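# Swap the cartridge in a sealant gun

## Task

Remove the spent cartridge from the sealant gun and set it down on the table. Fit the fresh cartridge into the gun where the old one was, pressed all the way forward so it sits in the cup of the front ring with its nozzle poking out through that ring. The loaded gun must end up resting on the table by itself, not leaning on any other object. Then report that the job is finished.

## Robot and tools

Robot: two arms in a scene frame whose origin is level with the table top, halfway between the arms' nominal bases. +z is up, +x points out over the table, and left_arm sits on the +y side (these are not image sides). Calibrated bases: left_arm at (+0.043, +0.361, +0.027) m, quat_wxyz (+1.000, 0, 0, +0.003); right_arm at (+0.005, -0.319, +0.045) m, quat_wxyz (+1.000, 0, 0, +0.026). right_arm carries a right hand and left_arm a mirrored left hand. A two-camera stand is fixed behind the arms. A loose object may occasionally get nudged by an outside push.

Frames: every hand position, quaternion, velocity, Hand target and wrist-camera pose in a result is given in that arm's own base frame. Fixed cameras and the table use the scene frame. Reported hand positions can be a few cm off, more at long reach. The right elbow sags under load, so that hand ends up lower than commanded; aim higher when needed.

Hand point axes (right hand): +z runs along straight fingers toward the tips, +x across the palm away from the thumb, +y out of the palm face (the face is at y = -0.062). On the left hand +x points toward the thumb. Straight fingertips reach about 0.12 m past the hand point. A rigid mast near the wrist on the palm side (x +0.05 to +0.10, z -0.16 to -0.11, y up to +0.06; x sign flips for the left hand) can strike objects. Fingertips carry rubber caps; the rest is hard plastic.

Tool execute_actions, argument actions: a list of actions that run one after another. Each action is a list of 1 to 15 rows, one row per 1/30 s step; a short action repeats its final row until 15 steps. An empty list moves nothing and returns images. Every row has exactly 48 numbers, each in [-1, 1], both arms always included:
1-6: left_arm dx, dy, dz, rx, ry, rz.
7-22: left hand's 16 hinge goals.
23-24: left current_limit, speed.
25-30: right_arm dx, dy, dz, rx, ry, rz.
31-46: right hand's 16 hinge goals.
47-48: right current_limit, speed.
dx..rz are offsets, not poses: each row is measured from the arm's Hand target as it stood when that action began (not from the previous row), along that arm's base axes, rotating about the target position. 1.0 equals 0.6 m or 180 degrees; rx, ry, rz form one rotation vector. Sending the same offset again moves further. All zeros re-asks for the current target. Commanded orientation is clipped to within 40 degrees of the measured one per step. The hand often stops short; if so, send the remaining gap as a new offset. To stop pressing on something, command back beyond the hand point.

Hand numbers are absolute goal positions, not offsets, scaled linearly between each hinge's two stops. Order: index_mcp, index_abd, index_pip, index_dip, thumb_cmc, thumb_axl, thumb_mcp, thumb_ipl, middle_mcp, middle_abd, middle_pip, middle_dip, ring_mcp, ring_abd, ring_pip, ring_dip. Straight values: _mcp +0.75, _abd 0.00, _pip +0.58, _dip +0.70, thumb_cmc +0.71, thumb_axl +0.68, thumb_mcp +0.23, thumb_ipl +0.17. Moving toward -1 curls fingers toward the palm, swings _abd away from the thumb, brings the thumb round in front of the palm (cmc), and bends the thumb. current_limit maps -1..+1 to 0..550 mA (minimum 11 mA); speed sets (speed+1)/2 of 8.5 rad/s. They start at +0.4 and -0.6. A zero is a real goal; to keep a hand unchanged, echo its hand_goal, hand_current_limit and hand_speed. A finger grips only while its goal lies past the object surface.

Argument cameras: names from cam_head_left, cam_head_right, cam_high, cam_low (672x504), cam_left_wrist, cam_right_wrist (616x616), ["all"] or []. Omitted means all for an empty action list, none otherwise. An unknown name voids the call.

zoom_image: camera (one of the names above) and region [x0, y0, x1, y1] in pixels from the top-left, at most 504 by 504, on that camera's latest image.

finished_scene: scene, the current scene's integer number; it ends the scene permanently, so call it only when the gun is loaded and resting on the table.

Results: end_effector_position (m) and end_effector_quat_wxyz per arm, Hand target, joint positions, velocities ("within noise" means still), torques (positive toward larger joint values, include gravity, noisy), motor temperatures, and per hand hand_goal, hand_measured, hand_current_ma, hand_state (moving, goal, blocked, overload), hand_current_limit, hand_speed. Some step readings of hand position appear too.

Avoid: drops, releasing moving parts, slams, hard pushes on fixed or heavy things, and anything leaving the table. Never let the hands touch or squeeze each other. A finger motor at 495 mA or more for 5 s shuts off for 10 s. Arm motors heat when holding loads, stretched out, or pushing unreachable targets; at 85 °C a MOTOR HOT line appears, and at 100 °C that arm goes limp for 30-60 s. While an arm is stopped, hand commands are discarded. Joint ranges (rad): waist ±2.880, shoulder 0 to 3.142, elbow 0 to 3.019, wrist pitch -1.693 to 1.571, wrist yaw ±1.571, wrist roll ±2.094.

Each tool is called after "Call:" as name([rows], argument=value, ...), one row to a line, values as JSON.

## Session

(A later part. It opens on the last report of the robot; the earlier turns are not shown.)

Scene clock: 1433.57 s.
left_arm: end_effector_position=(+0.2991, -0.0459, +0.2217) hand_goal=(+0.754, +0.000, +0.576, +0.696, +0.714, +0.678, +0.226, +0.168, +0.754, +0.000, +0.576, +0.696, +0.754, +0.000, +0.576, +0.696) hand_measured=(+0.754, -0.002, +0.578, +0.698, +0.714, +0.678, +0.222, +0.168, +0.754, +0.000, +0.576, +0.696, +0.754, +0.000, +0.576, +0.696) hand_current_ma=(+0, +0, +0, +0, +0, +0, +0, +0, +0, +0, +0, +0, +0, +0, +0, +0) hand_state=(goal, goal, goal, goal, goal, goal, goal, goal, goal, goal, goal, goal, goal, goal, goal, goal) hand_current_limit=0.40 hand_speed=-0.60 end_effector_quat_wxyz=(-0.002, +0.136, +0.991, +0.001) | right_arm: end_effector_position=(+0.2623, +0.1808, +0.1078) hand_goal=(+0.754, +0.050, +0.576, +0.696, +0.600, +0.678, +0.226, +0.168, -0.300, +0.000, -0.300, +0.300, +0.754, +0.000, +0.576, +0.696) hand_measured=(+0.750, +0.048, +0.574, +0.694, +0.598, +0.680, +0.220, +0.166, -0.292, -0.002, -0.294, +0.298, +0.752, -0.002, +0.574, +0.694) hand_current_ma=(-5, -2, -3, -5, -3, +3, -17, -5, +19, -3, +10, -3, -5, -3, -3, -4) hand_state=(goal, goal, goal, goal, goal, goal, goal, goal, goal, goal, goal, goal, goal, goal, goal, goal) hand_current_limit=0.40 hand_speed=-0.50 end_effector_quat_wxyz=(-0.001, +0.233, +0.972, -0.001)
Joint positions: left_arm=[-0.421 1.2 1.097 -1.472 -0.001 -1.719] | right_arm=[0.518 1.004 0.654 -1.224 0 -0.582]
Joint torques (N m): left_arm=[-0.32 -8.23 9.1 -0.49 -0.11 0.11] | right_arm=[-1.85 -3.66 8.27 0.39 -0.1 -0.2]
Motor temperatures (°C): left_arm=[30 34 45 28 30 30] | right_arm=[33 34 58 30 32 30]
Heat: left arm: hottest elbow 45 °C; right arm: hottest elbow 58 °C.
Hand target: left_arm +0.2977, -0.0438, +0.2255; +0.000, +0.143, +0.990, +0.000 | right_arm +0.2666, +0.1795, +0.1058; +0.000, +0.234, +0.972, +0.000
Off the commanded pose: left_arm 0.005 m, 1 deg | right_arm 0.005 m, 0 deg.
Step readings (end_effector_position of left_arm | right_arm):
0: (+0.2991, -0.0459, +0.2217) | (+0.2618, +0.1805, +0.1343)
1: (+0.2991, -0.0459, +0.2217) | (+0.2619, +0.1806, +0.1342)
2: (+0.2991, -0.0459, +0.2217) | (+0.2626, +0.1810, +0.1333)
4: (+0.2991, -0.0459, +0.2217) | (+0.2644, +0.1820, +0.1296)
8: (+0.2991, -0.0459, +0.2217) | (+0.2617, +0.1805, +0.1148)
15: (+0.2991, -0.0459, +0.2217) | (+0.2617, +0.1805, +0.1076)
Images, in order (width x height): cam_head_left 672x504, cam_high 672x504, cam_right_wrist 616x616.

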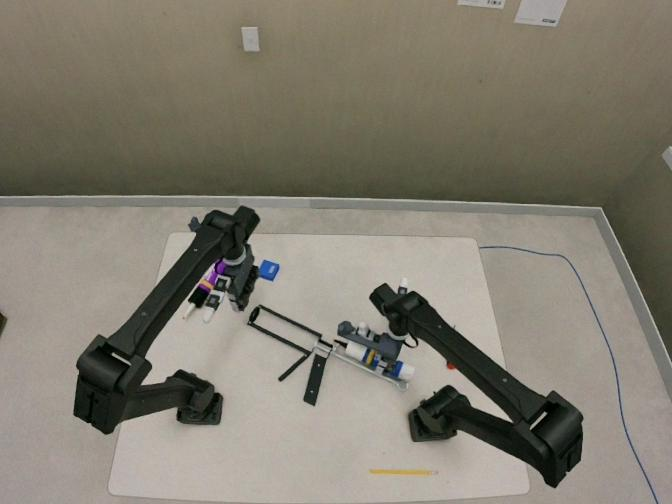

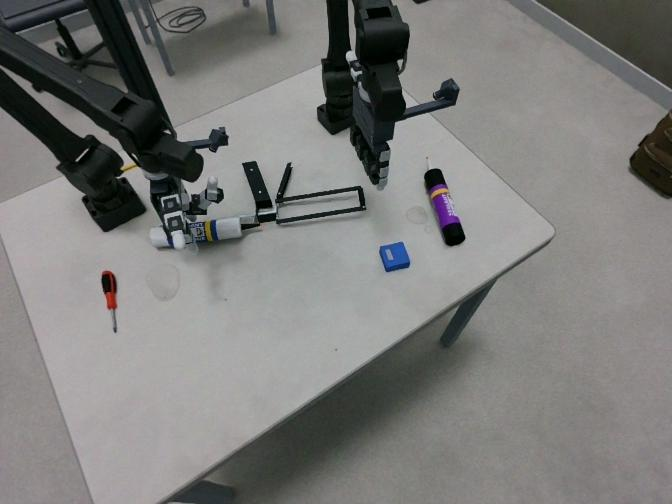

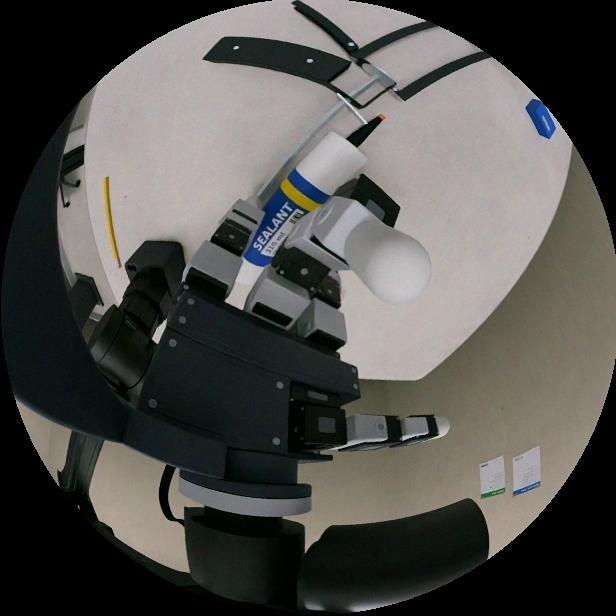

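Call:
execute_actions([
  [[0,0,0,0,0,0,0.754,0,0.576,0.696,0.714,0.678,0.226,0.168,0.754,0,0.576,0.696,0.754,0,0.576,0.696,0.4,-0.6,0.005,-0.002,0,0,0,0,0.754,0.05,0.576,0.696,0.6,0.678,0.226,0.168,-0.3,0,-0.3,0.3,0.754,0.06,0.576,0.696,0.4,-0.7]],
  [[0,0,0,0,0,0,0.754,0,0.576,0.696,0.714,0.678,0.226,0.168,0.754,0,0.576,0.696,0.754,0,0.576,0.696,0.4,-0.6,0,0,-0.028,0,0,0,0.754,0.05,0.576,0.696,0.6,0.678,0.226,0.168,-0.3,0,-0.3,0.3,0.754,0.06,0.576,0.696,0.4,-0.7]],
], cameras=["cam_right_wrist","cam_high"])

Call:
zoom_image(camera="cam_right_wrist", region=[170, 130, 370, 330])

Call:
zoom_image(camera="cam_high", region=[130, 160, 260, 270])

Scene clock: 1443.07 s.
left_arm: end_effector_position=(+0.2991, -0.0459, +0.2217) hand_goal=(+0.754, +0.000, +0.576, +0.696, +0.714, +0.678, +0.226, +0.168, +0.754, +0.000, +0.576, +0.696, +0.754, +0.000, +0.576, +0.696) hand_measured=(+0.754, -0.002, +0.578, +0.698, +0.714, +0.678, +0.222, +0.168, +0.754, +0.000, +0.576, +0.696, +0.754, +0.000, +0.576, +0.696) hand_current_ma=(+0, +0, +0, +0, +0, +0, +0, +0, +0, +0, +0, +0, +0, +0, +0, +0) hand_state=(goal, goal, goal, goal, goal, goal, goal, goal, goal, goal, goal, goal, goal, goal, goal, goal) hand_current_limit=0.40 hand_speed=-0.60 end_effector_quat_wxyz=(-0.002, +0.136, +0.991, +0.001) | right_arm: end_effector_position=(+0.2660, +0.1804, +0.0924) hand_goal=(+0.754, +0.050, +0.576, +0.696, +0.600, +0.678, +0.226, +0.168, -0.300, +0.000, -0.300, +0.300, +0.754, +0.060, +0.576, +0.696) hand_measured=(+0.750, +0.048, +0.574, +0.694, +0.598, +0.680, +0.220, +0.166, -0.292, -0.002, -0.294, +0.298, +0.752, +0.058, +0.574, +0.694) hand_current_ma=(-5, -2, -3, -5, -3, +3, -17, -5, +19, -3, +10, -3, -5, -4, -3, -4) hand_state=(goal, goal, goal, goal, goal, goal, goal, goal, goal, goal, goal, goal, goal, goal, goal, goal) hand_current_limit=0.40 hand_speed=-0.70 end_effector_quat_wxyz=(+0.000, +0.233, +0.972, +0.000)
Joint positions: left_arm=[-0.421 1.2 1.097 -1.472 -0.001 -1.719] | right_arm=[0.508 1.032 0.627 -1.165 0 -0.592]
Joint torques (N m): left_arm=[-0.32 -8.29 9.05 -0.49 -0.12 0.1] | right_arm=[-2.08 -3.72 7.95 0.53 -0.1 -0.21]
Motor temperatures (°C): left_arm=[30 34 45 28 30 30] | right_arm=[33 33 56 30 32 30]
Heat: left arm: hottest elbow 45 °C; right arm: hottest elbow 56 °C.
Hand target: left_arm +0.2977, -0.0438, +0.2255; +0.000, +0.143, +0.990, +0.000 | right_arm +0.2697, +0.1783, +0.0891; +0.000, +0.234, +0.972, +0.001
Off the commanded pose: left_arm 0.005 m, 1 deg | right_arm 0.005 m, 0 deg.
Step readings (end_effector_position of left_arm | right_arm):
0: (+0.2991, -0.0459, +0.2217) | (+0.2623, +0.1808, +0.1078)
1: (+0.2991, -0.0459, +0.2217) | (+0.2623, +0.1807, +0.1078)
2: (+0.2991, -0.0459, +0.2217) | (+0.2623, +0.1808, +0.1078)
4: (+0.2991, -0.0459, +0.2217) | (+0.2626, +0.1803, +0.1078)
8: (+0.2991, -0.0459, +0.2217) | (+0.2637, +0.1793, +0.1073)
15: (+0.2991, -0.0459, +0.2217) | (+0.2639, +0.1791, +0.1069)
16: (+0.2991, -0.0459, +0.2217) | (+0.2640, +0.1792, +0.1070)
17: (+0.2991, -0.0459, +0.2217) | (+0.2646, +0.1796, +0.1066)
19: (+0.2991, -0.0459, +0.2217) | (+0.2668, +0.1808, +0.1050)
23: (+0.2991, -0.0459, +0.2217) | (+0.2664, +0.1806, +0.0971)
30: (+0.2991, -0.0459, +0.2217) | (+0.2656, +0.1801, +0.0922)
Images, in order (width x height): cam_high 672x504, cam_right_wrist 616x616.

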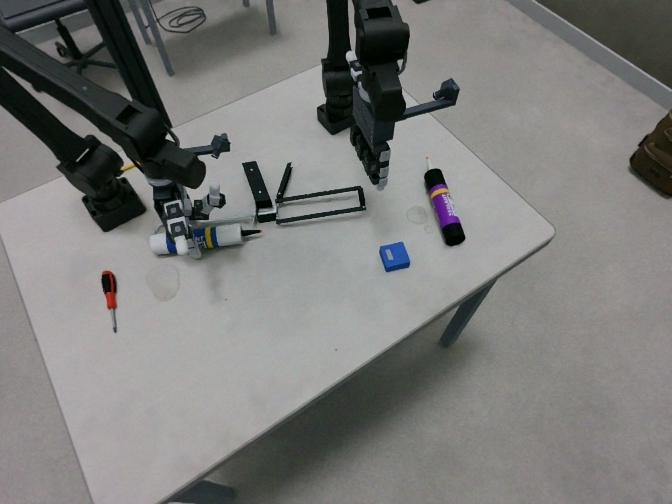

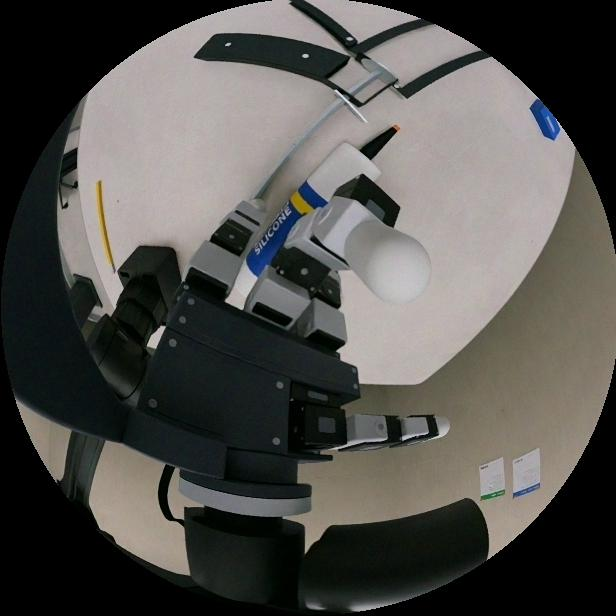

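Scaled by 2.520 from the camera's 616x616 image, which has a finer 880x880 frame.

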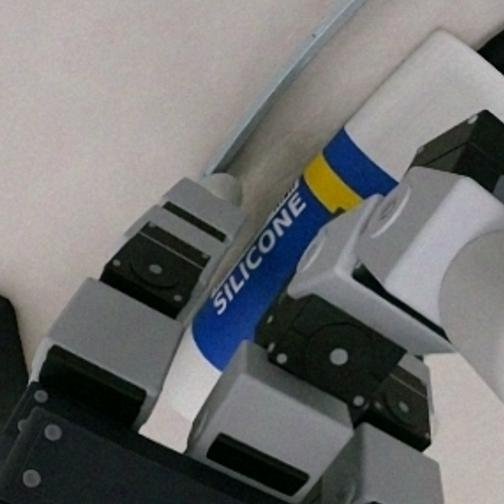

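Scaled by 3.877 from the camera's 672x504 image, which has a finer 960x720 frame.

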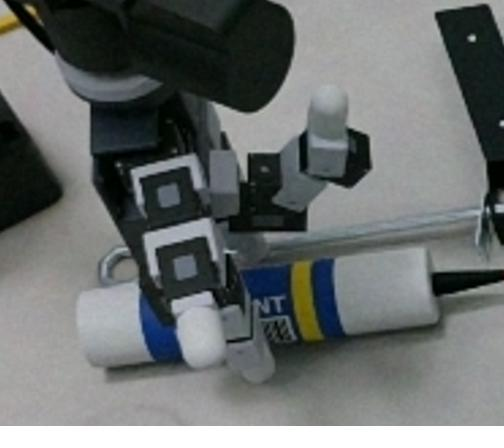

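Call:
execute_actions([
  [[0,0,0,0,0,0,0.754,0,0.576,0.696,0.714,0.678,0.226,0.168,0.754,0,0.576,0.696,0.754,0,0.576,0.696,0.4,-0.6,0,0,-0.008,0,0,0,0.754,-0.05,0.576,0.696,0.6,0.678,0.226,0.168,-0.3,0,-0.3,0.3,0.754,0.12,0.576,0.696,0.4,-0.8]],
  [[0,0,0,0,0,0,0.754,0,0.576,0.696,0.714,0.678,0.226,0.168,0.754,0,0.576,0.696,0.754,0,0.576,0.696,0.4,-0.6,0,0,0,0,0,0,0.754,-0.2,0.576,0.696,0.6,0.678,0.226,0.168,-0.3,0,-0.3,0.3,0.754,0.24,0.576,0.696,0.4,-0.8]],
], cameras=["cam_right_wrist","cam_high"])

Call:
zoom_image(camera="cam_right_wrist", region=[170, 130, 370, 330])

Call:
zoom_image(camera="cam_high", region=[130, 160, 260, 270])

Scene clock: 1451.90 s.
left_arm: end_effector_position=(+0.2991, -0.0459, +0.2217) hand_goal=(+0.754, +0.000, +0.576, +0.696, +0.714, +0.678, +0.226, +0.168, +0.754, +0.000, +0.576, +0.696, +0.754, +0.000, +0.576, +0.696) hand_measured=(+0.754, -0.002, +0.578, +0.698, +0.714, +0.678, +0.222, +0.168, +0.754, +0.000, +0.576, +0.696, +0.754, +0.000, +0.576, +0.696) hand_current_ma=(+0, +0, +0, +0, +0, +0, +0, +0, +0, +0, +0, +0, +0, +0, +0, +0) hand_state=(goal, goal, goal, goal, goal, goal, goal, goal, goal, goal, goal, goal, goal, goal, goal, goal) hand_current_limit=0.40 hand_speed=-0.60 end_effector_quat_wxyz=(-0.002, +0.136, +0.991, +0.001) | right_arm: end_effector_position=(+0.2668, +0.1807, +0.0889) hand_goal=(+0.754, -0.200, +0.576, +0.696, +0.600, +0.678, +0.226, +0.168, -0.300, +0.000, -0.300, +0.300, +0.754, +0.240, +0.576, +0.696) hand_measured=(+0.750, -0.090, +0.574, +0.694, +0.598, +0.680, +0.220, +0.166, -0.292, -0.002, -0.294, +0.298, +0.752, +0.154, +0.574, +0.694) hand_current_ma=(-5, +356, -3, -5, -3, +3, -17, -5, +19, -3, +10, -3, -5, -258, -3, -4) hand_state=(goal, blocked, goal, goal, goal, goal, goal, goal, goal, goal, goal, goal, goal, blocked, goal, goal) hand_current_limit=0.40 hand_speed=-0.80 end_effector_quat_wxyz=(+0.001, +0.233, +0.972, +0.001)
Joint positions: left_arm=[-0.421 1.2 1.097 -1.472 -0.001 -1.719] | right_arm=[0.508 1.038 0.62 -1.149 0 -0.592]
Joint torques (N m): left_arm=[-0.15 -8.23 9.07 -0.49 -0.11 0.11] | right_arm=[-1.96 -3.72 7.76 0.44 -0.1 -0.19]
Motor temperatures (°C): left_arm=[30 34 45 28 30 30] | right_arm=[33 33 55 30 32 30]
Heat: left arm: hottest elbow 45 °C; right arm: hottest elbow 55 °C.
Hand target: left_arm +0.2977, -0.0438, +0.2255; +0.000, +0.143, +0.990, +0.000 | right_arm +0.2696, +0.1782, +0.0843; +0.000, +0.234, +0.972, +0.000
Off the commanded pose: left_arm 0.005 m, 1 deg | right_arm 0.006 m, 0 deg.
Step readings (end_effector_position of left_arm | right_arm):
0: (+0.2991, -0.0459, +0.2217) | (+0.2660, +0.1804, +0.0924)
1: (+0.2991, -0.0459, +0.2217) | (+0.2660, +0.1804, +0.0924)
2: (+0.2991, -0.0459, +0.2217) | (+0.2662, +0.1805, +0.0925)
4: (+0.2991, -0.0459, +0.2217) | (+0.2668, +0.1809, +0.0921)
8: (+0.2991, -0.0459, +0.2217) | (+0.2671, +0.1810, +0.0903)
15: (+0.2991, -0.0459, +0.2217) | (+0.2667, +0.1808, +0.0889)
16: (+0.2991, -0.0459, +0.2217) | (+0.2668, +0.1808, +0.0889)
17: (+0.2991, -0.0459, +0.2217) | (+0.2668, +0.1808, +0.0889)
19: (+0.2991, -0.0459, +0.2217) | (+0.2668, +0.1807, +0.0889)
23: (+0.2991, -0.0459, +0.2217) | (+0.2668, +0.1807, +0.0889)
30: (+0.2991, -0.0459, +0.2217) | (+0.2668, +0.1807, +0.0889)
Images, in order (width x height): cam_high 672x504, cam_right_wrist 616x616.

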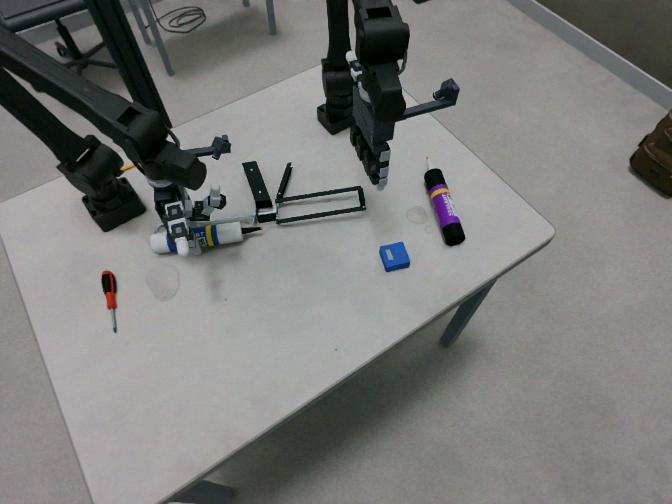

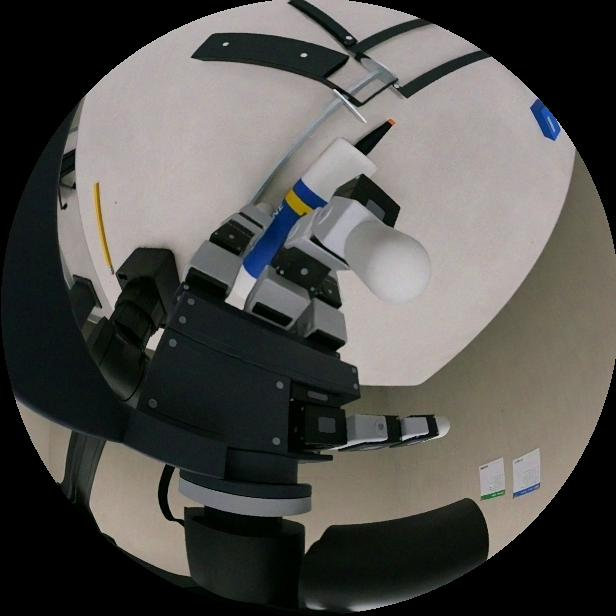

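Scaled by 2.520 from the camera's 616x616 image, which has a finer 880x880 frame.

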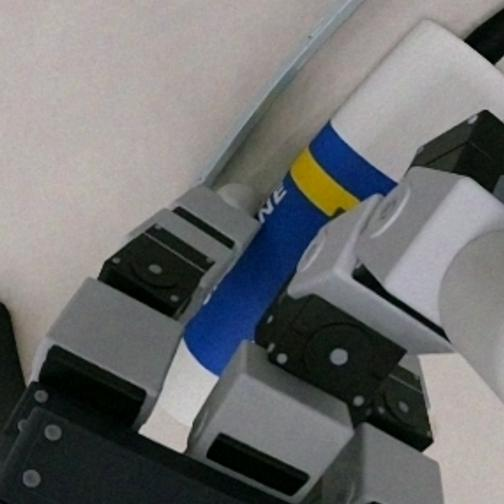

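Scaled by 3.877 from the camera's 672x504 image, which has a finer 960x720 frame.

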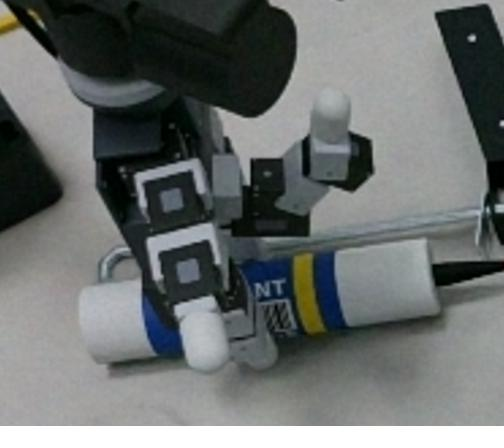

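Call:
execute_actions([
  [[0,0,0,0,0,0,0.754,0,0.576,0.696,0.714,0.678,0.226,0.168,0.754,0,0.576,0.696,0.754,0,0.576,0.696,0.4,-0.6,0,0,0.04,0,0,0,0.754,-0.24,0.576,0.696,0.6,0.678,0.226,0.168,-0.3,0,-0.3,0.3,0.754,0.28,0.576,0.696,0.5,-0.8]],
  [[0,0,0,0,0,0,0.754,0,0.576,0.696,0.714,0.678,0.226,0.168,0.754,0,0.576,0.696,0.754,0,0.576,0.696,0.4,-0.6,0,0,0.06,0,0,0,0.754,-0.24,0.576,0.696,0.6,0.678,0.226,0.168,-0.3,0,-0.3,0.3,0.754,0.28,0.576,0.696,0.5,-0.8]],
], cameras=["cam_right_wrist","cam_high"])

Call:
zoom_image(camera="cam_high", region=[120, 140, 270, 270])

Scene clock: 1464.50 s.
left_arm: end_effector_position=(+0.2991, -0.0459, +0.2217) hand_goal=(+0.754, +0.000, +0.576, +0.696, +0.714, +0.678, +0.226, +0.168, +0.754, +0.000, +0.576, +0.696, +0.754, +0.000, +0.576, +0.696) hand_measured=(+0.754, -0.002, +0.578, +0.698, +0.714, +0.678, +0.222, +0.168, +0.754, +0.000, +0.576, +0.696, +0.754, +0.000, +0.576, +0.696) hand_current_ma=(+0, +0, +0, +0, +0, +0, +0, +0, +0, +0, +0, +0, +0, +0, +0, +0) hand_state=(goal, goal, goal, goal, goal, goal, goal, goal, goal, goal, goal, goal, goal, goal, goal, goal) hand_current_limit=0.40 hand_speed=-0.60 end_effector_quat_wxyz=(-0.002, +0.136, +0.991, +0.001) | right_arm: end_effector_position=(+0.2569, +0.1752, +0.1247) hand_goal=(+0.754, -0.240, +0.576, +0.696, +0.600, +0.678, +0.226, +0.168, -0.300, +0.000, -0.300, +0.300, +0.754, +0.280, +0.576, +0.696) hand_measured=(+0.760, -0.092, +0.580, +0.700, +0.598, +0.680, +0.220, +0.166, -0.292, -0.002, -0.294, +0.298, +0.750, +0.154, +0.574, +0.694) hand_current_ma=(+11, +413, +7, +6, -3, +3, -17, -5, +19, -3, +10, -3, -7, -412, -2, -2) hand_state=(goal, blocked, goal, goal, goal, goal, goal, goal, goal, goal, goal, goal, goal, blocked, goal, goal) hand_current_limit=0.50 hand_speed=-0.80 end_effector_quat_wxyz=(-0.012, +0.233, +0.972, -0.011)
Joint positions: left_arm=[-0.421 1.2 1.097 -1.472 -0.001 -1.719] | right_arm=[0.508 0.984 0.696 -1.316 0 -0.592]
Joint torques (N m): left_arm=[-0.44 -8.23 9.07 -0.46 -0.12 0.09] | right_arm=[-2.08 -4.6 11.59 -0.65 -0.09 -0.2]
Heat: left arm: hottest elbow 45 °C; right arm: hottest elbow 53 °C.
Hand target: left_arm +0.2977, -0.0438, +0.2255; +0.000, +0.143, +0.990, +0.000 | right_arm +0.2697, +0.1783, +0.1443; +0.000, +0.234, +0.972, +0.001
Off the commanded pose: left_arm 0.005 m, 1 deg | right_arm 0.023 m, 2 deg.
Step readings (end_effector_position of left_arm | right_arm):
0: (+0.2991, -0.0459, +0.2217) | (+0.2668, +0.1807, +0.0889)
1: (+0.2991, -0.0459, +0.2217) | (+0.2668, +0.1807, +0.0889)
2: (+0.2991, -0.0459, +0.2217) | (+0.2668, +0.1807, +0.0889)
4: (+0.2991, -0.0459, +0.2217) | (+0.2642, +0.1793, +0.0879)
8: (+0.2991, -0.0459, +0.2217) | (+0.2581, +0.1759, +0.0869)
15: (+0.2991, -0.0459, +0.2217) | (+0.2558, +0.1746, +0.0882)
16: (+0.2991, -0.0459, +0.2217) | (+0.2558, +0.1746, +0.0884)
17: (+0.2991, -0.0459, +0.2217) | (+0.2549, +0.1741, +0.0894)
19: (+0.2991, -0.0459, +0.2217) | (+0.2525, +0.1727, +0.0947)
23: (+0.2991, -0.0459, +0.2217) | (+0.2552, +0.1743, +0.1132)
30: (+0.2991, -0.0459, +0.2217) | (+0.2579, +0.1757, +0.1250)
Images, in order (width x height): cam_high 672x504, cam_right_wrist 616x616.

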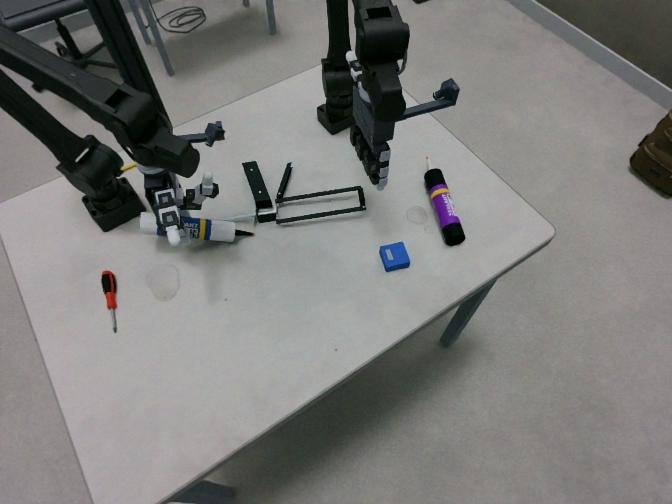

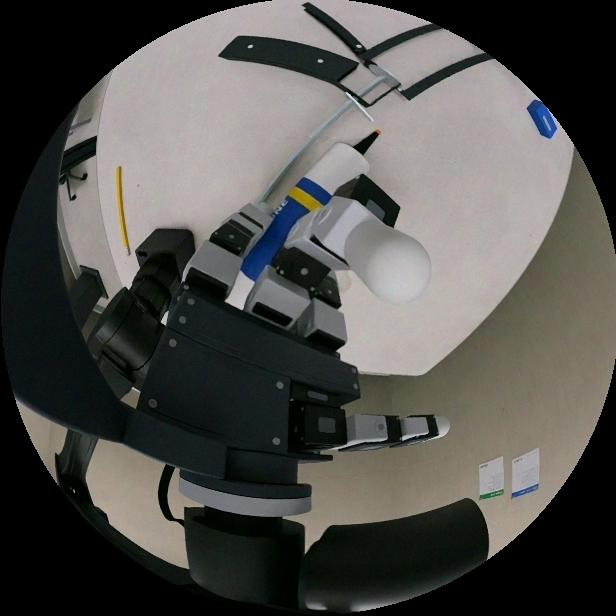

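Scaled by 3.360 from the camera's 672x504 image, which has a finer 960x720 frame.

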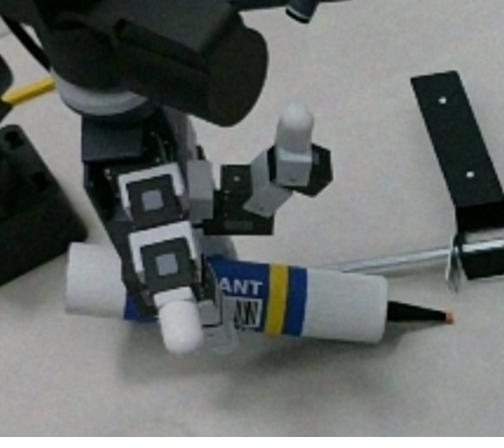

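Call:
execute_actions([
  [[0,0,0,0,0,0,0.754,0,0.576,0.696,0.714,0.678,0.226,0.168,0.754,0,0.576,0.696,0.754,0,0.576,0.696,0.4,-0.6,0.04,-0.0163,0.02,0,0,0,0.754,-0.24,0.576,0.696,0.6,0.678,0.226,0.168,-0.3,0,-0.3,0.3,0.754,0.28,0.576,0.696,0.5,-0.8]],
  [[0,0,0,0,0,0,0.754,0,0.576,0.696,0.714,0.678,0.226,0.168,0.754,0,0.576,0.696,0.754,0,0.576,0.696,0.4,-0.6,0.0533,-0.0163,0,0,0,0,0.754,-0.24,0.576,0.696,0.6,0.678,0.226,0.168,-0.3,0,-0.3,0.3,0.754,0.28,0.576,0.696,0.5,-0.8]],
  [[0,0,0,0,0,0,0.754,0,0.576,0.696,0.714,0.678,0.226,0.168,0.754,0,0.576,0.696,0.754,0,0.576,0.696,0.4,-0.6,0.0533,-0.0163,0,0,0,0,0.754,-0.24,0.576,0.696,0.6,0.678,0.226,0.168,-0.3,0,-0.3,0.3,0.754,0.28,0.576,0.696,0.5,-0.8]],
  [[0,0,0,0,0,0,0.754,0,0.576,0.696,0.714,0.678,0.226,0.168,0.754,0,0.576,0.696,0.754,0,0.576,0.696,0.4,-0.6,0.0533,-0.0163,0,0,0,0,0.754,-0.24,0.576,0.696,0.6,0.678,0.226,0.168,-0.3,0,-0.3,0.3,0.754,0.28,0.576,0.696,0.5,-0.8]],
  [[0,0,0,0,0,0,0.754,0,0.576,0.696,0.714,0.678,0.226,0.168,0.754,0,0.576,0.696,0.754,0,0.576,0.696,0.4,-0.6,0.0533,-0.0163,0,0,0,0,0.754,-0.24,0.576,0.696,0.6,0.678,0.226,0.168,-0.3,0,-0.3,0.3,0.754,0.28,0.576,0.696,0.5,-0.8]],
  [[0,0,0,0,0,0,0.754,0,0.576,0.696,0.714,0.678,0.226,0.168,0.754,0,0.576,0.696,0.754,0,0.576,0.696,0.4,-0.6,0.0533,-0.0163,0,0,0,0,0.754,-0.24,0.576,0.696,0.6,0.678,0.226,0.168,-0.3,0,-0.3,0.3,0.754,0.28,0.576,0.696,0.5,-0.8]],
  [[0,0,0,0,0,0,0.754,0,0.576,0.696,0.714,0.678,0.226,0.168,0.754,0,0.576,0.696,0.754,0,0.576,0.696,0.4,-0.6,0.0533,-0.0163,0,0,0,0,0.754,-0.24,0.576,0.696,0.6,0.678,0.226,0.168,-0.3,0,-0.3,0.3,0.754,0.28,0.576,0.696,0.5,-0.8]],
], cameras=["cam_right_wrist","cam_high","cam_head_left"])

Scene clock: 1489.93 s.
left_arm: end_effector_position=(+0.2991, -0.0459, +0.2217) hand_goal=(+0.754, +0.000, +0.576, +0.696, +0.714, +0.678, +0.226, +0.168, +0.754, +0.000, +0.576, +0.696, +0.754, +0.000, +0.576, +0.696) hand_measured=(+0.754, -0.002, +0.578, +0.698, +0.714, +0.678, +0.222, +0.168, +0.754, +0.000, +0.576, +0.696, +0.754, +0.000, +0.576, +0.696) hand_current_ma=(+0, +0, +0, +0, +0, +0, +0, +0, +0, +0, +0, +0, +0, +0, +0, +0) hand_state=(goal, goal, goal, goal, goal, goal, goal, goal, goal, goal, goal, goal, goal, goal, goal, goal) hand_current_limit=0.40 hand_speed=-0.60 end_effector_quat_wxyz=(-0.002, +0.136, +0.991, +0.001) | right_arm: end_effector_position=(+0.4660, +0.1117, +0.1423) hand_goal=(+0.754, -0.240, +0.576, +0.696, +0.600, +0.678, +0.226, +0.168, -0.300, +0.000, -0.300, +0.300, +0.754, +0.280, +0.576, +0.696) hand_measured=(+0.762, -0.092, +0.582, +0.700, +0.598, +0.680, +0.220, +0.166, -0.292, -0.002, -0.294, +0.298, +0.750, +0.154, +0.576, +0.696) hand_current_ma=(+16, +413, +9, +8, -3, +3, -17, -5, +19, -3, +10, -3, -8, -412, +0, +1) hand_state=(goal, blocked, goal, goal, goal, goal, goal, goal, goal, goal, goal, goal, goal, blocked, goal, goal) hand_current_limit=0.50 hand_speed=-0.80 end_effector_quat_wxyz=(-0.016, +0.235, +0.972, -0.007)
Joint positions: left_arm=[-0.421 1.2 1.097 -1.472 -0.001 -1.719] | right_arm=[0.116 1.482 1.158 -1.281 0.002 -0.98]
Joint torques (N m): left_arm=[-0.32 -8.23 9.1 -0.47 -0.11 0.1] | right_arm=[-1.67 -12.22 12.03 -0.2 -0.22 -0.19]
Motor temperatures (°C): left_arm=[30 34 45 28 30 30] | right_arm=[33 33 58 30 31 30]
Heat: left arm: hottest elbow 45 °C; right arm: hottest elbow 58 °C.
Hand target: left_arm +0.2977, -0.0438, +0.2255; +0.000, +0.143, +0.990, +0.000 | right_arm +0.4856, +0.1099, +0.1563; +0.000, +0.234, +0.972, +0.001
Off the commanded pose: left_arm 0.005 m, 1 deg | right_arm 0.024 m, 2 deg.
Step readings (end_effector_position of left_arm | right_arm):
0: (+0.2991, -0.0459, +0.2217) | (+0.2569, +0.1752, +0.1247)
1: (+0.2991, -0.0459, +0.2217) | (+0.2569, +0.1752, +0.1247)
2: (+0.2991, -0.0459, +0.2217) | (+0.2575, +0.1745, +0.1254)
4: (+0.2991, -0.0459, +0.2217) | (+0.2614, +0.1708, +0.1278)
8: (+0.2991, -0.0459, +0.2217) | (+0.2759, +0.1640, +0.1358)
15: (+0.2991, -0.0459, +0.2217) | (+0.2810, +0.1646, +0.1399)
16: (+0.2991, -0.0459, +0.2217) | (+0.2809, +0.1646, +0.1397)
17: (+0.2991, -0.0459, +0.2217) | (+0.2820, +0.1634, +0.1393)
19: (+0.2991, -0.0459, +0.2217) | (+0.2870, +0.1612, +0.1385)
23: (+0.2991, -0.0459, +0.2217) | (+0.3016, +0.1534, +0.1370)
30: (+0.2991, -0.0459, +0.2217) | (+0.3052, +0.1526, +0.1364)
31: (+0.2991, -0.0459, +0.2217) | (+0.3054, +0.1527, +0.1366)
32: (+0.2991, -0.0459, +0.2217) | (+0.3065, +0.1519, +0.1368)
34: (+0.2991, -0.0459, +0.2217) | (+0.3124, +0.1505, +0.1377)
38: (+0.2991, -0.0459, +0.2217) | (+0.3315, +0.1453, +0.1391)
45: (+0.2991, -0.0459, +0.2217) | (+0.3375, +0.1447, +0.1390)
46: (+0.2991, -0.0459, +0.2217) | (+0.3376, +0.1448, +0.1392)
47: (+0.2991, -0.0459, +0.2217) | (+0.3389, +0.1439, +0.1395)
49: (+0.2991, -0.0459, +0.2217) | (+0.3448, +0.1426, +0.1399)
53: (+0.2991, -0.0459, +0.2217) | (+0.3631, +0.1378, +0.1402)
60: (+0.2991, -0.0459, +0.2217) | (+0.3688, +0.1364, +0.1393)
61: (+0.2991, -0.0459, +0.2217) | (+0.3692, +0.1364, +0.1397)
62: (+0.2991, -0.0459, +0.2217) | (+0.3704, +0.1356, +0.1398)
64: (+0.2991, -0.0459, +0.2217) | (+0.3767, +0.1345, +0.1407)
68: (+0.2991, -0.0459, +0.2217) | (+0.3952, +0.1300, +0.1418)
75: (+0.2991, -0.0459, +0.2217) | (+0.4010, +0.1279, +0.1405)
76: (+0.2991, -0.0459, +0.2217) | (+0.4013, +0.1281, +0.1409)
77: (+0.2991, -0.0459, +0.2217) | (+0.4026, +0.1274, +0.1411)
79: (+0.2991, -0.0459, +0.2217) | (+0.4094, +0.1263, +0.1423)
83: (+0.2991, -0.0459, +0.2217) | (+0.4278, +0.1222, +0.1433)
90: (+0.2991, -0.0459, +0.2217) | (+0.4331, +0.1195, +0.1413)
91: (+0.2991, -0.0459, +0.2217) | (+0.4335, +0.1196, +0.1416)
92: (+0.2991, -0.0459, +0.2217) | (+0.4348, +0.1190, +0.1421)
94: (+0.2991, -0.0459, +0.2217) | (+0.4421, +0.1182, +0.1434)
98: (+0.2991, -0.0459, +0.2217) | (+0.4612, +0.1141, +0.1451)
105: (+0.2991, -0.0459, +0.2217) | (+0.4662, +0.1115, +0.1423)
Images, in order (width x height): cam_head_left 672x504, cam_high 672x504, cam_right_wrist 616x616.

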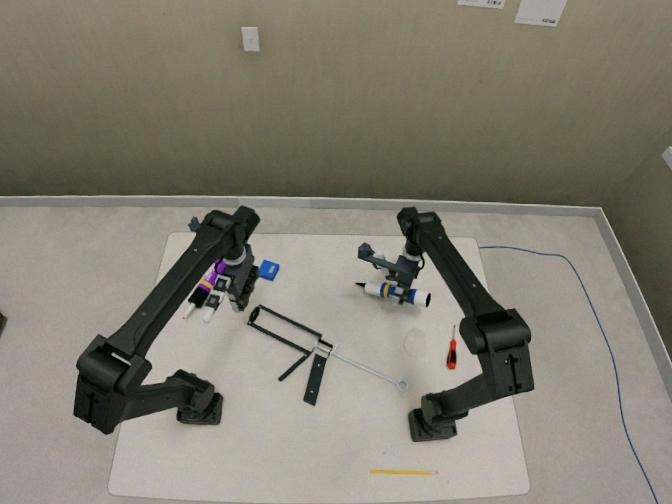

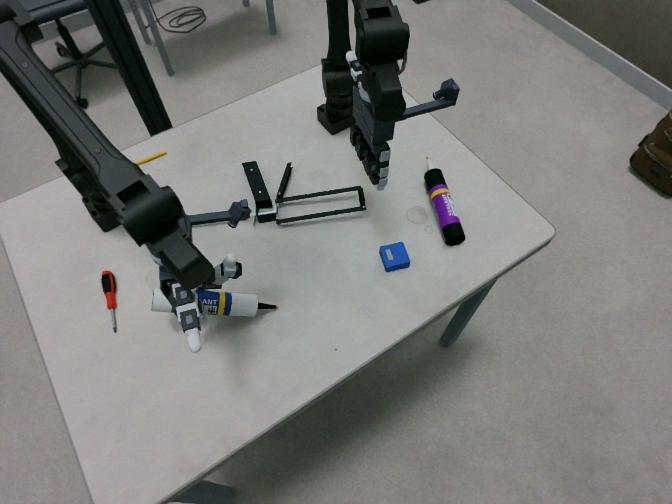

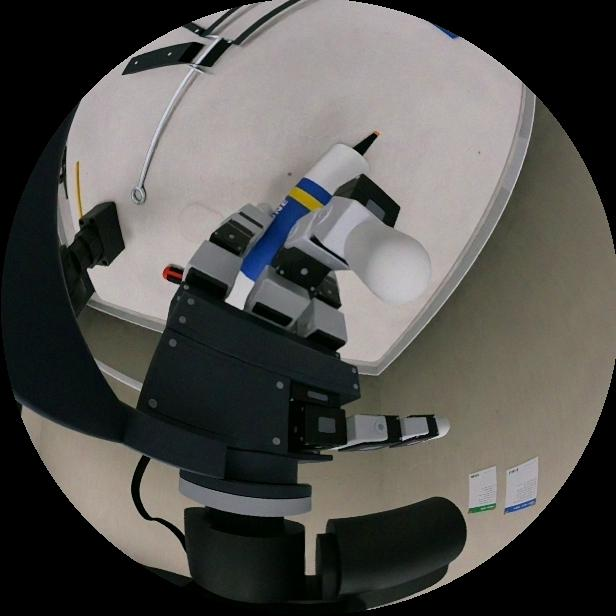

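Call:
execute_actions([
  [[0,0,0,0,0,0,0.754,0,0.576,0.696,0.714,0.678,0.226,0.168,0.754,0,0.576,0.696,0.754,0,0.576,0.696,0.4,-0.6,0,0,-0.05,0,0,0,0.754,-0.24,0.576,0.696,0.6,0.678,0.226,0.168,-0.3,0,-0.3,0.3,0.754,0.28,0.576,0.696,0.5,-0.8]],
  [[0,0,0,0,0,0,0.754,0,0.576,0.696,0.714,0.678,0.226,0.168,0.754,0,0.576,0.696,0.754,0,0.576,0.696,0.4,-0.6,0,0,-0.045,0,0,0,0.754,-0.24,0.576,0.696,0.6,0.678,0.226,0.168,-0.3,0,-0.3,0.3,0.754,0.28,0.576,0.696,0.5,-0.8]],
  [[0,0,0,0,0,0,0.754,0,0.576,0.696,0.714,0.678,0.226,0.168,0.754,0,0.576,0.696,0.754,0,0.576,0.696,0.4,-0.6,0,0,-0.01,0,0,0,0.754,-0.24,0.576,0.696,0.6,0.678,0.226,0.168,-0.3,0,-0.3,0.3,0.754,0.28,0.576,0.696,0.5,-0.8]],
], cameras=["cam_right_wrist","cam_high","cam_low"])

Call:
zoom_image(camera="cam_low", region=[120, 190, 300, 280])

Scene clock: 1499.73 s.
left_arm: end_effector_position=(+0.2991, -0.0459, +0.2217) hand_goal=(+0.754, +0.000, +0.576, +0.696, +0.714, +0.678, +0.226, +0.168, +0.754, +0.000, +0.576, +0.696, +0.754, +0.000, +0.576, +0.696) hand_measured=(+0.754, -0.002, +0.578, +0.698, +0.714, +0.678, +0.222, +0.168, +0.754, +0.000, +0.576, +0.696, +0.754, +0.000, +0.576, +0.696) hand_current_ma=(+0, +0, +0, +0, +0, +0, +0, +0, +0, +0, +0, +0, +0, +0, +0, +0) hand_state=(goal, goal, goal, goal, goal, goal, goal, goal, goal, goal, goal, goal, goal, goal, goal, goal) hand_current_limit=0.40 hand_speed=-0.60 end_effector_quat_wxyz=(-0.002, +0.136, +0.991, +0.001) | right_arm: end_effector_position=(+0.4837, +0.1140, +0.1042) hand_goal=(+0.754, -0.240, +0.576, +0.696, +0.600, +0.678, +0.226, +0.168, -0.300, +0.000, -0.300, +0.300, +0.754, +0.280, +0.576, +0.696) hand_measured=(+0.756, -0.092, +0.578, +0.698, +0.598, +0.680, +0.220, +0.166, -0.292, -0.002, -0.294, +0.298, +0.748, +0.154, +0.574, +0.696) hand_current_ma=(+1, +413, +3, +4, -3, +3, -17, -5, +19, -3, +10, -3, -10, -412, -2, +0) hand_state=(goal, blocked, goal, goal, goal, goal, goal, goal, goal, goal, goal, goal, goal, blocked, goal, goal) hand_current_limit=0.50 hand_speed=-0.80 end_effector_quat_wxyz=(+0.006, +0.235, +0.972, +0.002)
Joint positions: left_arm=[-0.421 1.2 1.097 -1.472 -0.001 -1.719] | right_arm=[0.116 1.54 1.107 -1.127 0.001 -0.981]
Joint torques (N m): left_arm=[-0.21 -8.29 9.06 -0.5 -0.12 0.1] | right_arm=[-1.73 -11.87 7.69 0.46 -0.2 -0.2]
Motor temperatures (°C): left_arm=[30 34 45 28 30 30] | right_arm=[33 33 56 30 31 30]
Heat: left arm: hottest elbow 45 °C; right arm: hottest elbow 56 °C.
Hand target: left_arm +0.2977, -0.0438, +0.2255; +0.000, +0.143, +0.990, +0.000 | right_arm +0.4855, +0.1100, +0.0933; +0.000, +0.234, +0.972, +0.001
Off the commanded pose: left_arm 0.005 m, 1 deg | right_arm 0.012 m, 1 deg.
Step readings (end_effector_position of left_arm | right_arm):
0: (+0.2991, -0.0459, +0.2217) | (+0.4660, +0.1117, +0.1423)
1: (+0.2991, -0.0459, +0.2217) | (+0.4660, +0.1117, +0.1423)
2: (+0.2991, -0.0459, +0.2217) | (+0.4668, +0.1118, +0.1423)
4: (+0.2991, -0.0459, +0.2217) | (+0.4709, +0.1123, +0.1417)
8: (+0.2991, -0.0459, +0.2217) | (+0.4796, +0.1133, +0.1376)
15: (+0.2991, -0.0459, +0.2217) | (+0.4821, +0.1137, +0.1329)
16: (+0.2991, -0.0459, +0.2217) | (+0.4821, +0.1137, +0.1327)
17: (+0.2991, -0.0459, +0.2217) | (+0.4827, +0.1138, +0.1317)
19: (+0.2991, -0.0459, +0.2217) | (+0.4841, +0.1139, +0.1282)
23: (+0.2991, -0.0459, +0.2217) | (+0.4822, +0.1137, +0.1152)
30: (+0.2991, -0.0459, +0.2217) | (+0.4815, +0.1137, +0.1054)
31: (+0.2991, -0.0459, +0.2217) | (+0.4817, +0.1137, +0.1055)
32: (+0.2991, -0.0459, +0.2217) | (+0.4821, +0.1138, +0.1056)
34: (+0.2991, -0.0459, +0.2217) | (+0.4833, +0.1139, +0.1056)
38: (+0.2991, -0.0459, +0.2217) | (+0.4838, +0.1140, +0.1049)
45: (+0.2991, -0.0459, +0.2217) | (+0.4837, +0.1140, +0.1042)
Images, in order (width x height): cam_high 672x504, cam_low 672x504, cam_right_wrist 616x616.

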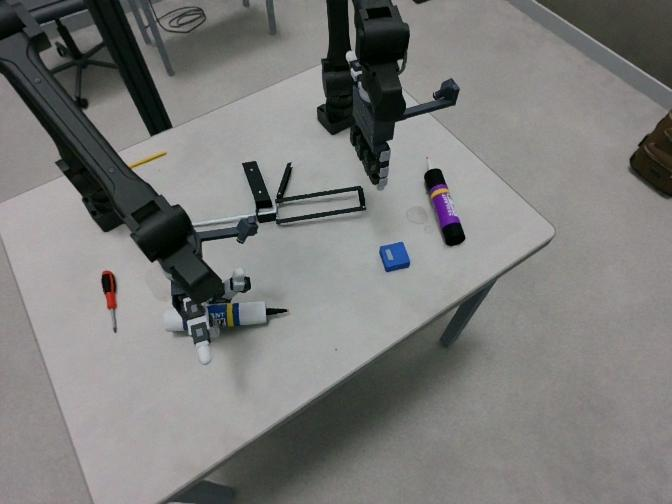

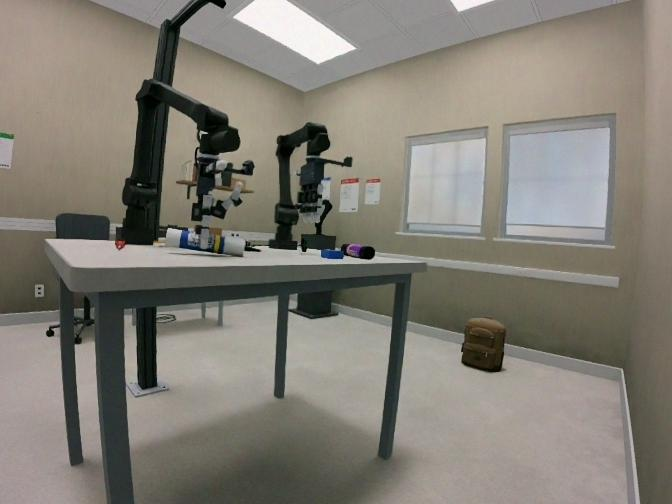

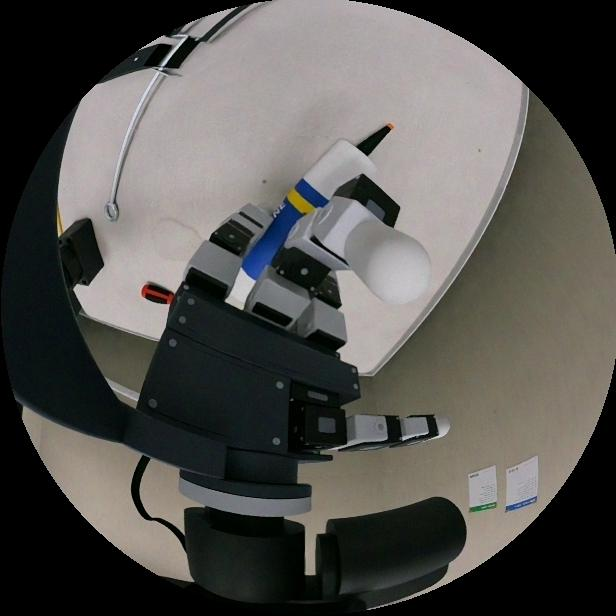

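Scaled by 2.800 from the camera's 672x504 image, which has a finer 960x720 frame.

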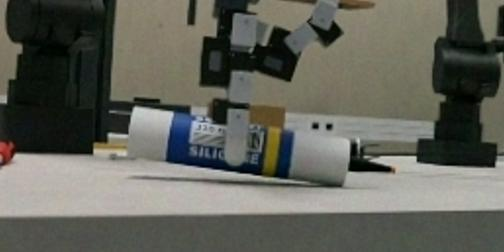

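Call:
execute_actions([
  [[0,0,0,0,0,0,0.754,0,0.576,0.696,0.714,0.678,0.226,0.168,0.754,0,0.576,0.696,0.754,0,0.576,0.696,0.4,-0.6,0,0,-0.025,0,0,0,0.754,-0.24,0.576,0.696,0.6,0.678,0.226,0.168,-0.3,0,-0.3,0.3,0.754,0.28,0.576,0.696,0.4,-0.8]],
  [[0,0,0,0,0,0,0.754,0,0.576,0.696,0.714,0.678,0.226,0.168,0.754,0,0.576,0.696,0.754,0,0.576,0.696,0.4,-0.6,0,0,0.0,0,0,0,0.754,-0.12,0.576,0.696,0.6,0.678,0.226,0.168,-0.3,0,-0.3,0.3,0.754,0.17,0.576,0.696,0.2,-0.9]],
  [[0,0,0,0,0,0,0.754,0,0.576,0.696,0.714,0.678,0.226,0.168,0.754,0,0.576,0.696,0.754,0,0.576,0.696,0.4,-0.6,0,0,0,0,0,0,0.754,-0.04,0.576,0.696,0.6,0.678,0.226,0.168,-0.3,0,-0.3,0.3,0.754,0.1,0.576,0.696,0.2,-0.9]],
  [[0,0,0,0,0,0,0.754,0,0.576,0.696,0.714,0.678,0.226,0.168,0.754,0,0.576,0.696,0.754,0,0.576,0.696,0.4,-0.6,0,0,0,0,0,0,0.754,0.04,0.576,0.696,0.6,0.678,0.226,0.168,-0.3,0,-0.3,0.3,0.754,0.02,0.576,0.696,0.2,-0.8]],
  [[0,0,0,0,0,0,0.754,0,0.576,0.696,0.714,0.678,0.226,0.168,0.754,0,0.576,0.696,0.754,0,0.576,0.696,0.4,-0.6,0,0,0,0,0,0,0.754,0.08,0.576,0.696,0.6,0.678,0.226,0.168,-0.3,0,-0.3,0.3,0.754,-0.04,0.576,0.696,0.2,-0.6]],
], cameras=["cam_right_wrist","cam_high","cam_low"])

Call:
zoom_image(camera="cam_low", region=[120, 190, 300, 280])

Scene clock: 1513.90 s.
left_arm: end_effector_position=(+0.2991, -0.0459, +0.2217) hand_goal=(+0.754, +0.000, +0.576, +0.696, +0.714, +0.678, +0.226, +0.168, +0.754, +0.000, +0.576, +0.696, +0.754, +0.000, +0.576, +0.696) hand_measured=(+0.754, -0.002, +0.578, +0.698, +0.714, +0.678, +0.222, +0.168, +0.754, +0.000, +0.576, +0.696, +0.754, +0.000, +0.576, +0.696) hand_current_ma=(+0, +0, +0, +0, +0, +0, +0, +0, +0, +0, +0, +0, +0, +0, +0, +0) hand_state=(goal, goal, goal, goal, goal, goal, goal, goal, goal, goal, goal, goal, goal, goal, goal, goal) hand_current_limit=0.40 hand_speed=-0.60 end_effector_quat_wxyz=(-0.002, +0.136, +0.991, +0.001) | right_arm: end_effector_position=(+0.4843, +0.1142, +0.0896) hand_goal=(+0.754, +0.080, +0.576, +0.696, +0.600, +0.678, +0.226, +0.168, -0.300, +0.000, -0.300, +0.300, +0.754, -0.040, +0.576, +0.696) hand_measured=(+0.754, +0.076, +0.578, +0.698, +0.598, +0.680, +0.220, +0.166, -0.292, -0.002, -0.294, +0.298, +0.752, -0.036, +0.574, +0.696) hand_current_ma=(+1, -5, +2, +3, -3, +3, -17, -5, +19, -3, +10, -3, -3, +4, -2, +0) hand_state=(goal, goal, goal, goal, goal, goal, goal, goal, goal, goal, goal, goal, goal, goal, goal, goal) hand_current_limit=0.20 hand_speed=-0.60 end_effector_quat_wxyz=(+0.006, +0.235, +0.972, +0.002)
Joint positions: left_arm=[-0.421 1.2 1.097 -1.472 -0.001 -1.719] | right_arm=[0.116 1.558 1.086 -1.086 0 -0.981]
Joint torques (N m): left_arm=[-0.38 -8.23 9.05 -0.49 -0.12 0.11] | right_arm=[-1.67 -11.81 7.51 0.47 -0.16 -0.2]
Heat: left arm: hottest elbow 45 °C; right arm: hottest elbow 54 °C.
Hand target: left_arm +0.2977, -0.0438, +0.2255; +0.000, +0.143, +0.990, +0.000 | right_arm +0.4856, +0.1099, +0.0784; +0.000, +0.234, +0.972, +0.001
Off the commanded pose: left_arm 0.005 m, 1 deg | right_arm 0.012 m, 1 deg.
Step readings (end_effector_position of left_arm | right_arm):
0: (+0.2991, -0.0459, +0.2217) | (+0.4837, +0.1140, +0.1042)
1: (+0.2991, -0.0459, +0.2217) | (+0.4837, +0.1140, +0.1041)
2: (+0.2991, -0.0459, +0.2217) | (+0.4840, +0.1141, +0.1034)
4: (+0.2991, -0.0459, +0.2217) | (+0.4848, +0.1142, +0.1014)
8: (+0.2991, -0.0459, +0.2217) | (+0.4839, +0.1141, +0.0933)
15: (+0.2991, -0.0459, +0.2217) | (+0.4845, +0.1143, +0.0929)
16: (+0.2991, -0.0459, +0.2217) | (+0.4845, +0.1143, +0.0929)
17: (+0.2991, -0.0459, +0.2217) | (+0.4845, +0.1143, +0.0929)
19: (+0.2991, -0.0459, +0.2217) | (+0.4845, +0.1143, +0.0929)
23: (+0.2991, -0.0459, +0.2217) | (+0.4847, +0.1143, +0.0930)
30: (+0.2991, -0.0459, +0.2217) | (+0.4848, +0.1143, +0.0930)
31: (+0.2991, -0.0459, +0.2217) | (+0.4848, +0.1143, +0.0930)
32: (+0.2991, -0.0459, +0.2217) | (+0.4848, +0.1143, +0.0930)
34: (+0.2991, -0.0459, +0.2217) | (+0.4851, +0.1143, +0.0929)
38: (+0.2991, -0.0459, +0.2217) | (+0.4846, +0.1143, +0.0908)
45: (+0.2991, -0.0459, +0.2217) | (+0.4843, +0.1142, +0.0896)
46: (+0.2991, -0.0459, +0.2217) | (+0.4843, +0.1142, +0.0896)
47: (+0.2991, -0.0459, +0.2217) | (+0.4843, +0.1142, +0.0896)
49: (+0.2991, -0.0459, +0.2217) | (+0.4843, +0.1142, +0.0896)
53: (+0.2991, -0.0459, +0.2217) | (+0.4843, +0.1142, +0.0896)
60: (+0.2991, -0.0459, +0.2217) | (+0.4843, +0.1142, +0.0896)
61: (+0.2991, -0.0459, +0.2217) | (+0.4843, +0.1142, +0.0896)
62: (+0.2991, -0.0459, +0.2217) | (+0.4843, +0.1142, +0.0896)
64: (+0.2991, -0.0459, +0.2217) | (+0.4843, +0.1142, +0.0896)
68: (+0.2991, -0.0459, +0.2217) | (+0.4843, +0.1142, +0.0896)
75: (+0.2991, -0.0459, +0.2217) | (+0.4843, +0.1142, +0.0896)
Images, in order (width x height): cam_high 672x504, cam_low 672x504, cam_right_wrist 616x616.

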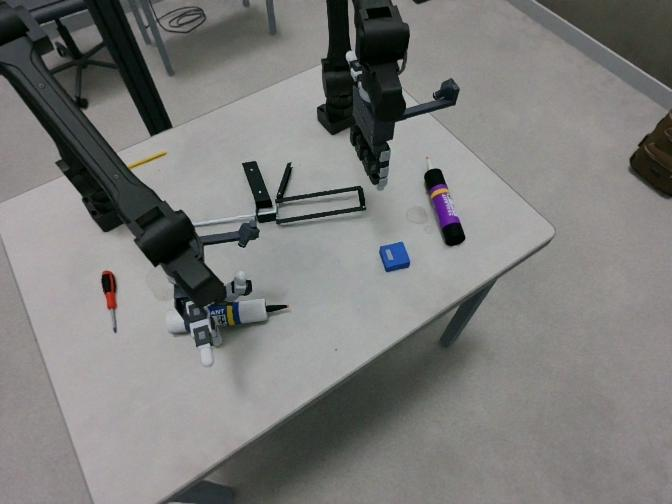

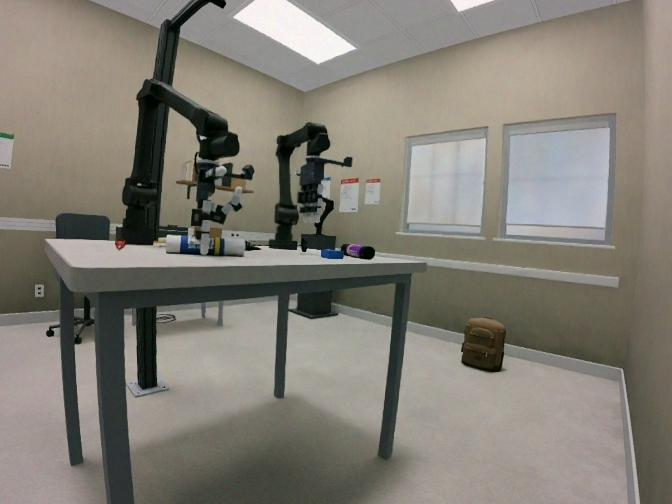

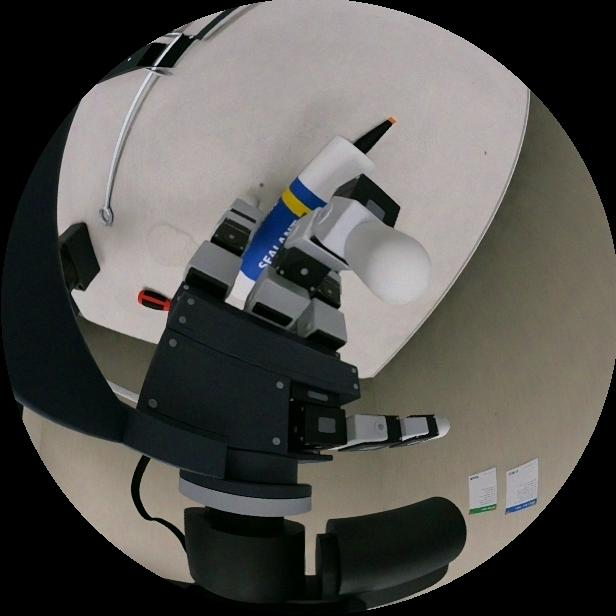

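Scaled by 2.800 from the camera's 672x504 image, which has a finer 960x720 frame.

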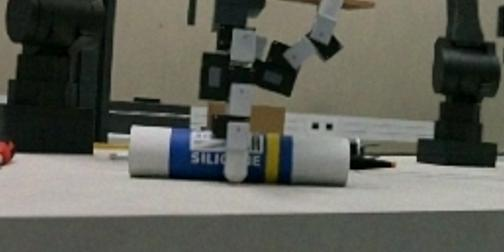

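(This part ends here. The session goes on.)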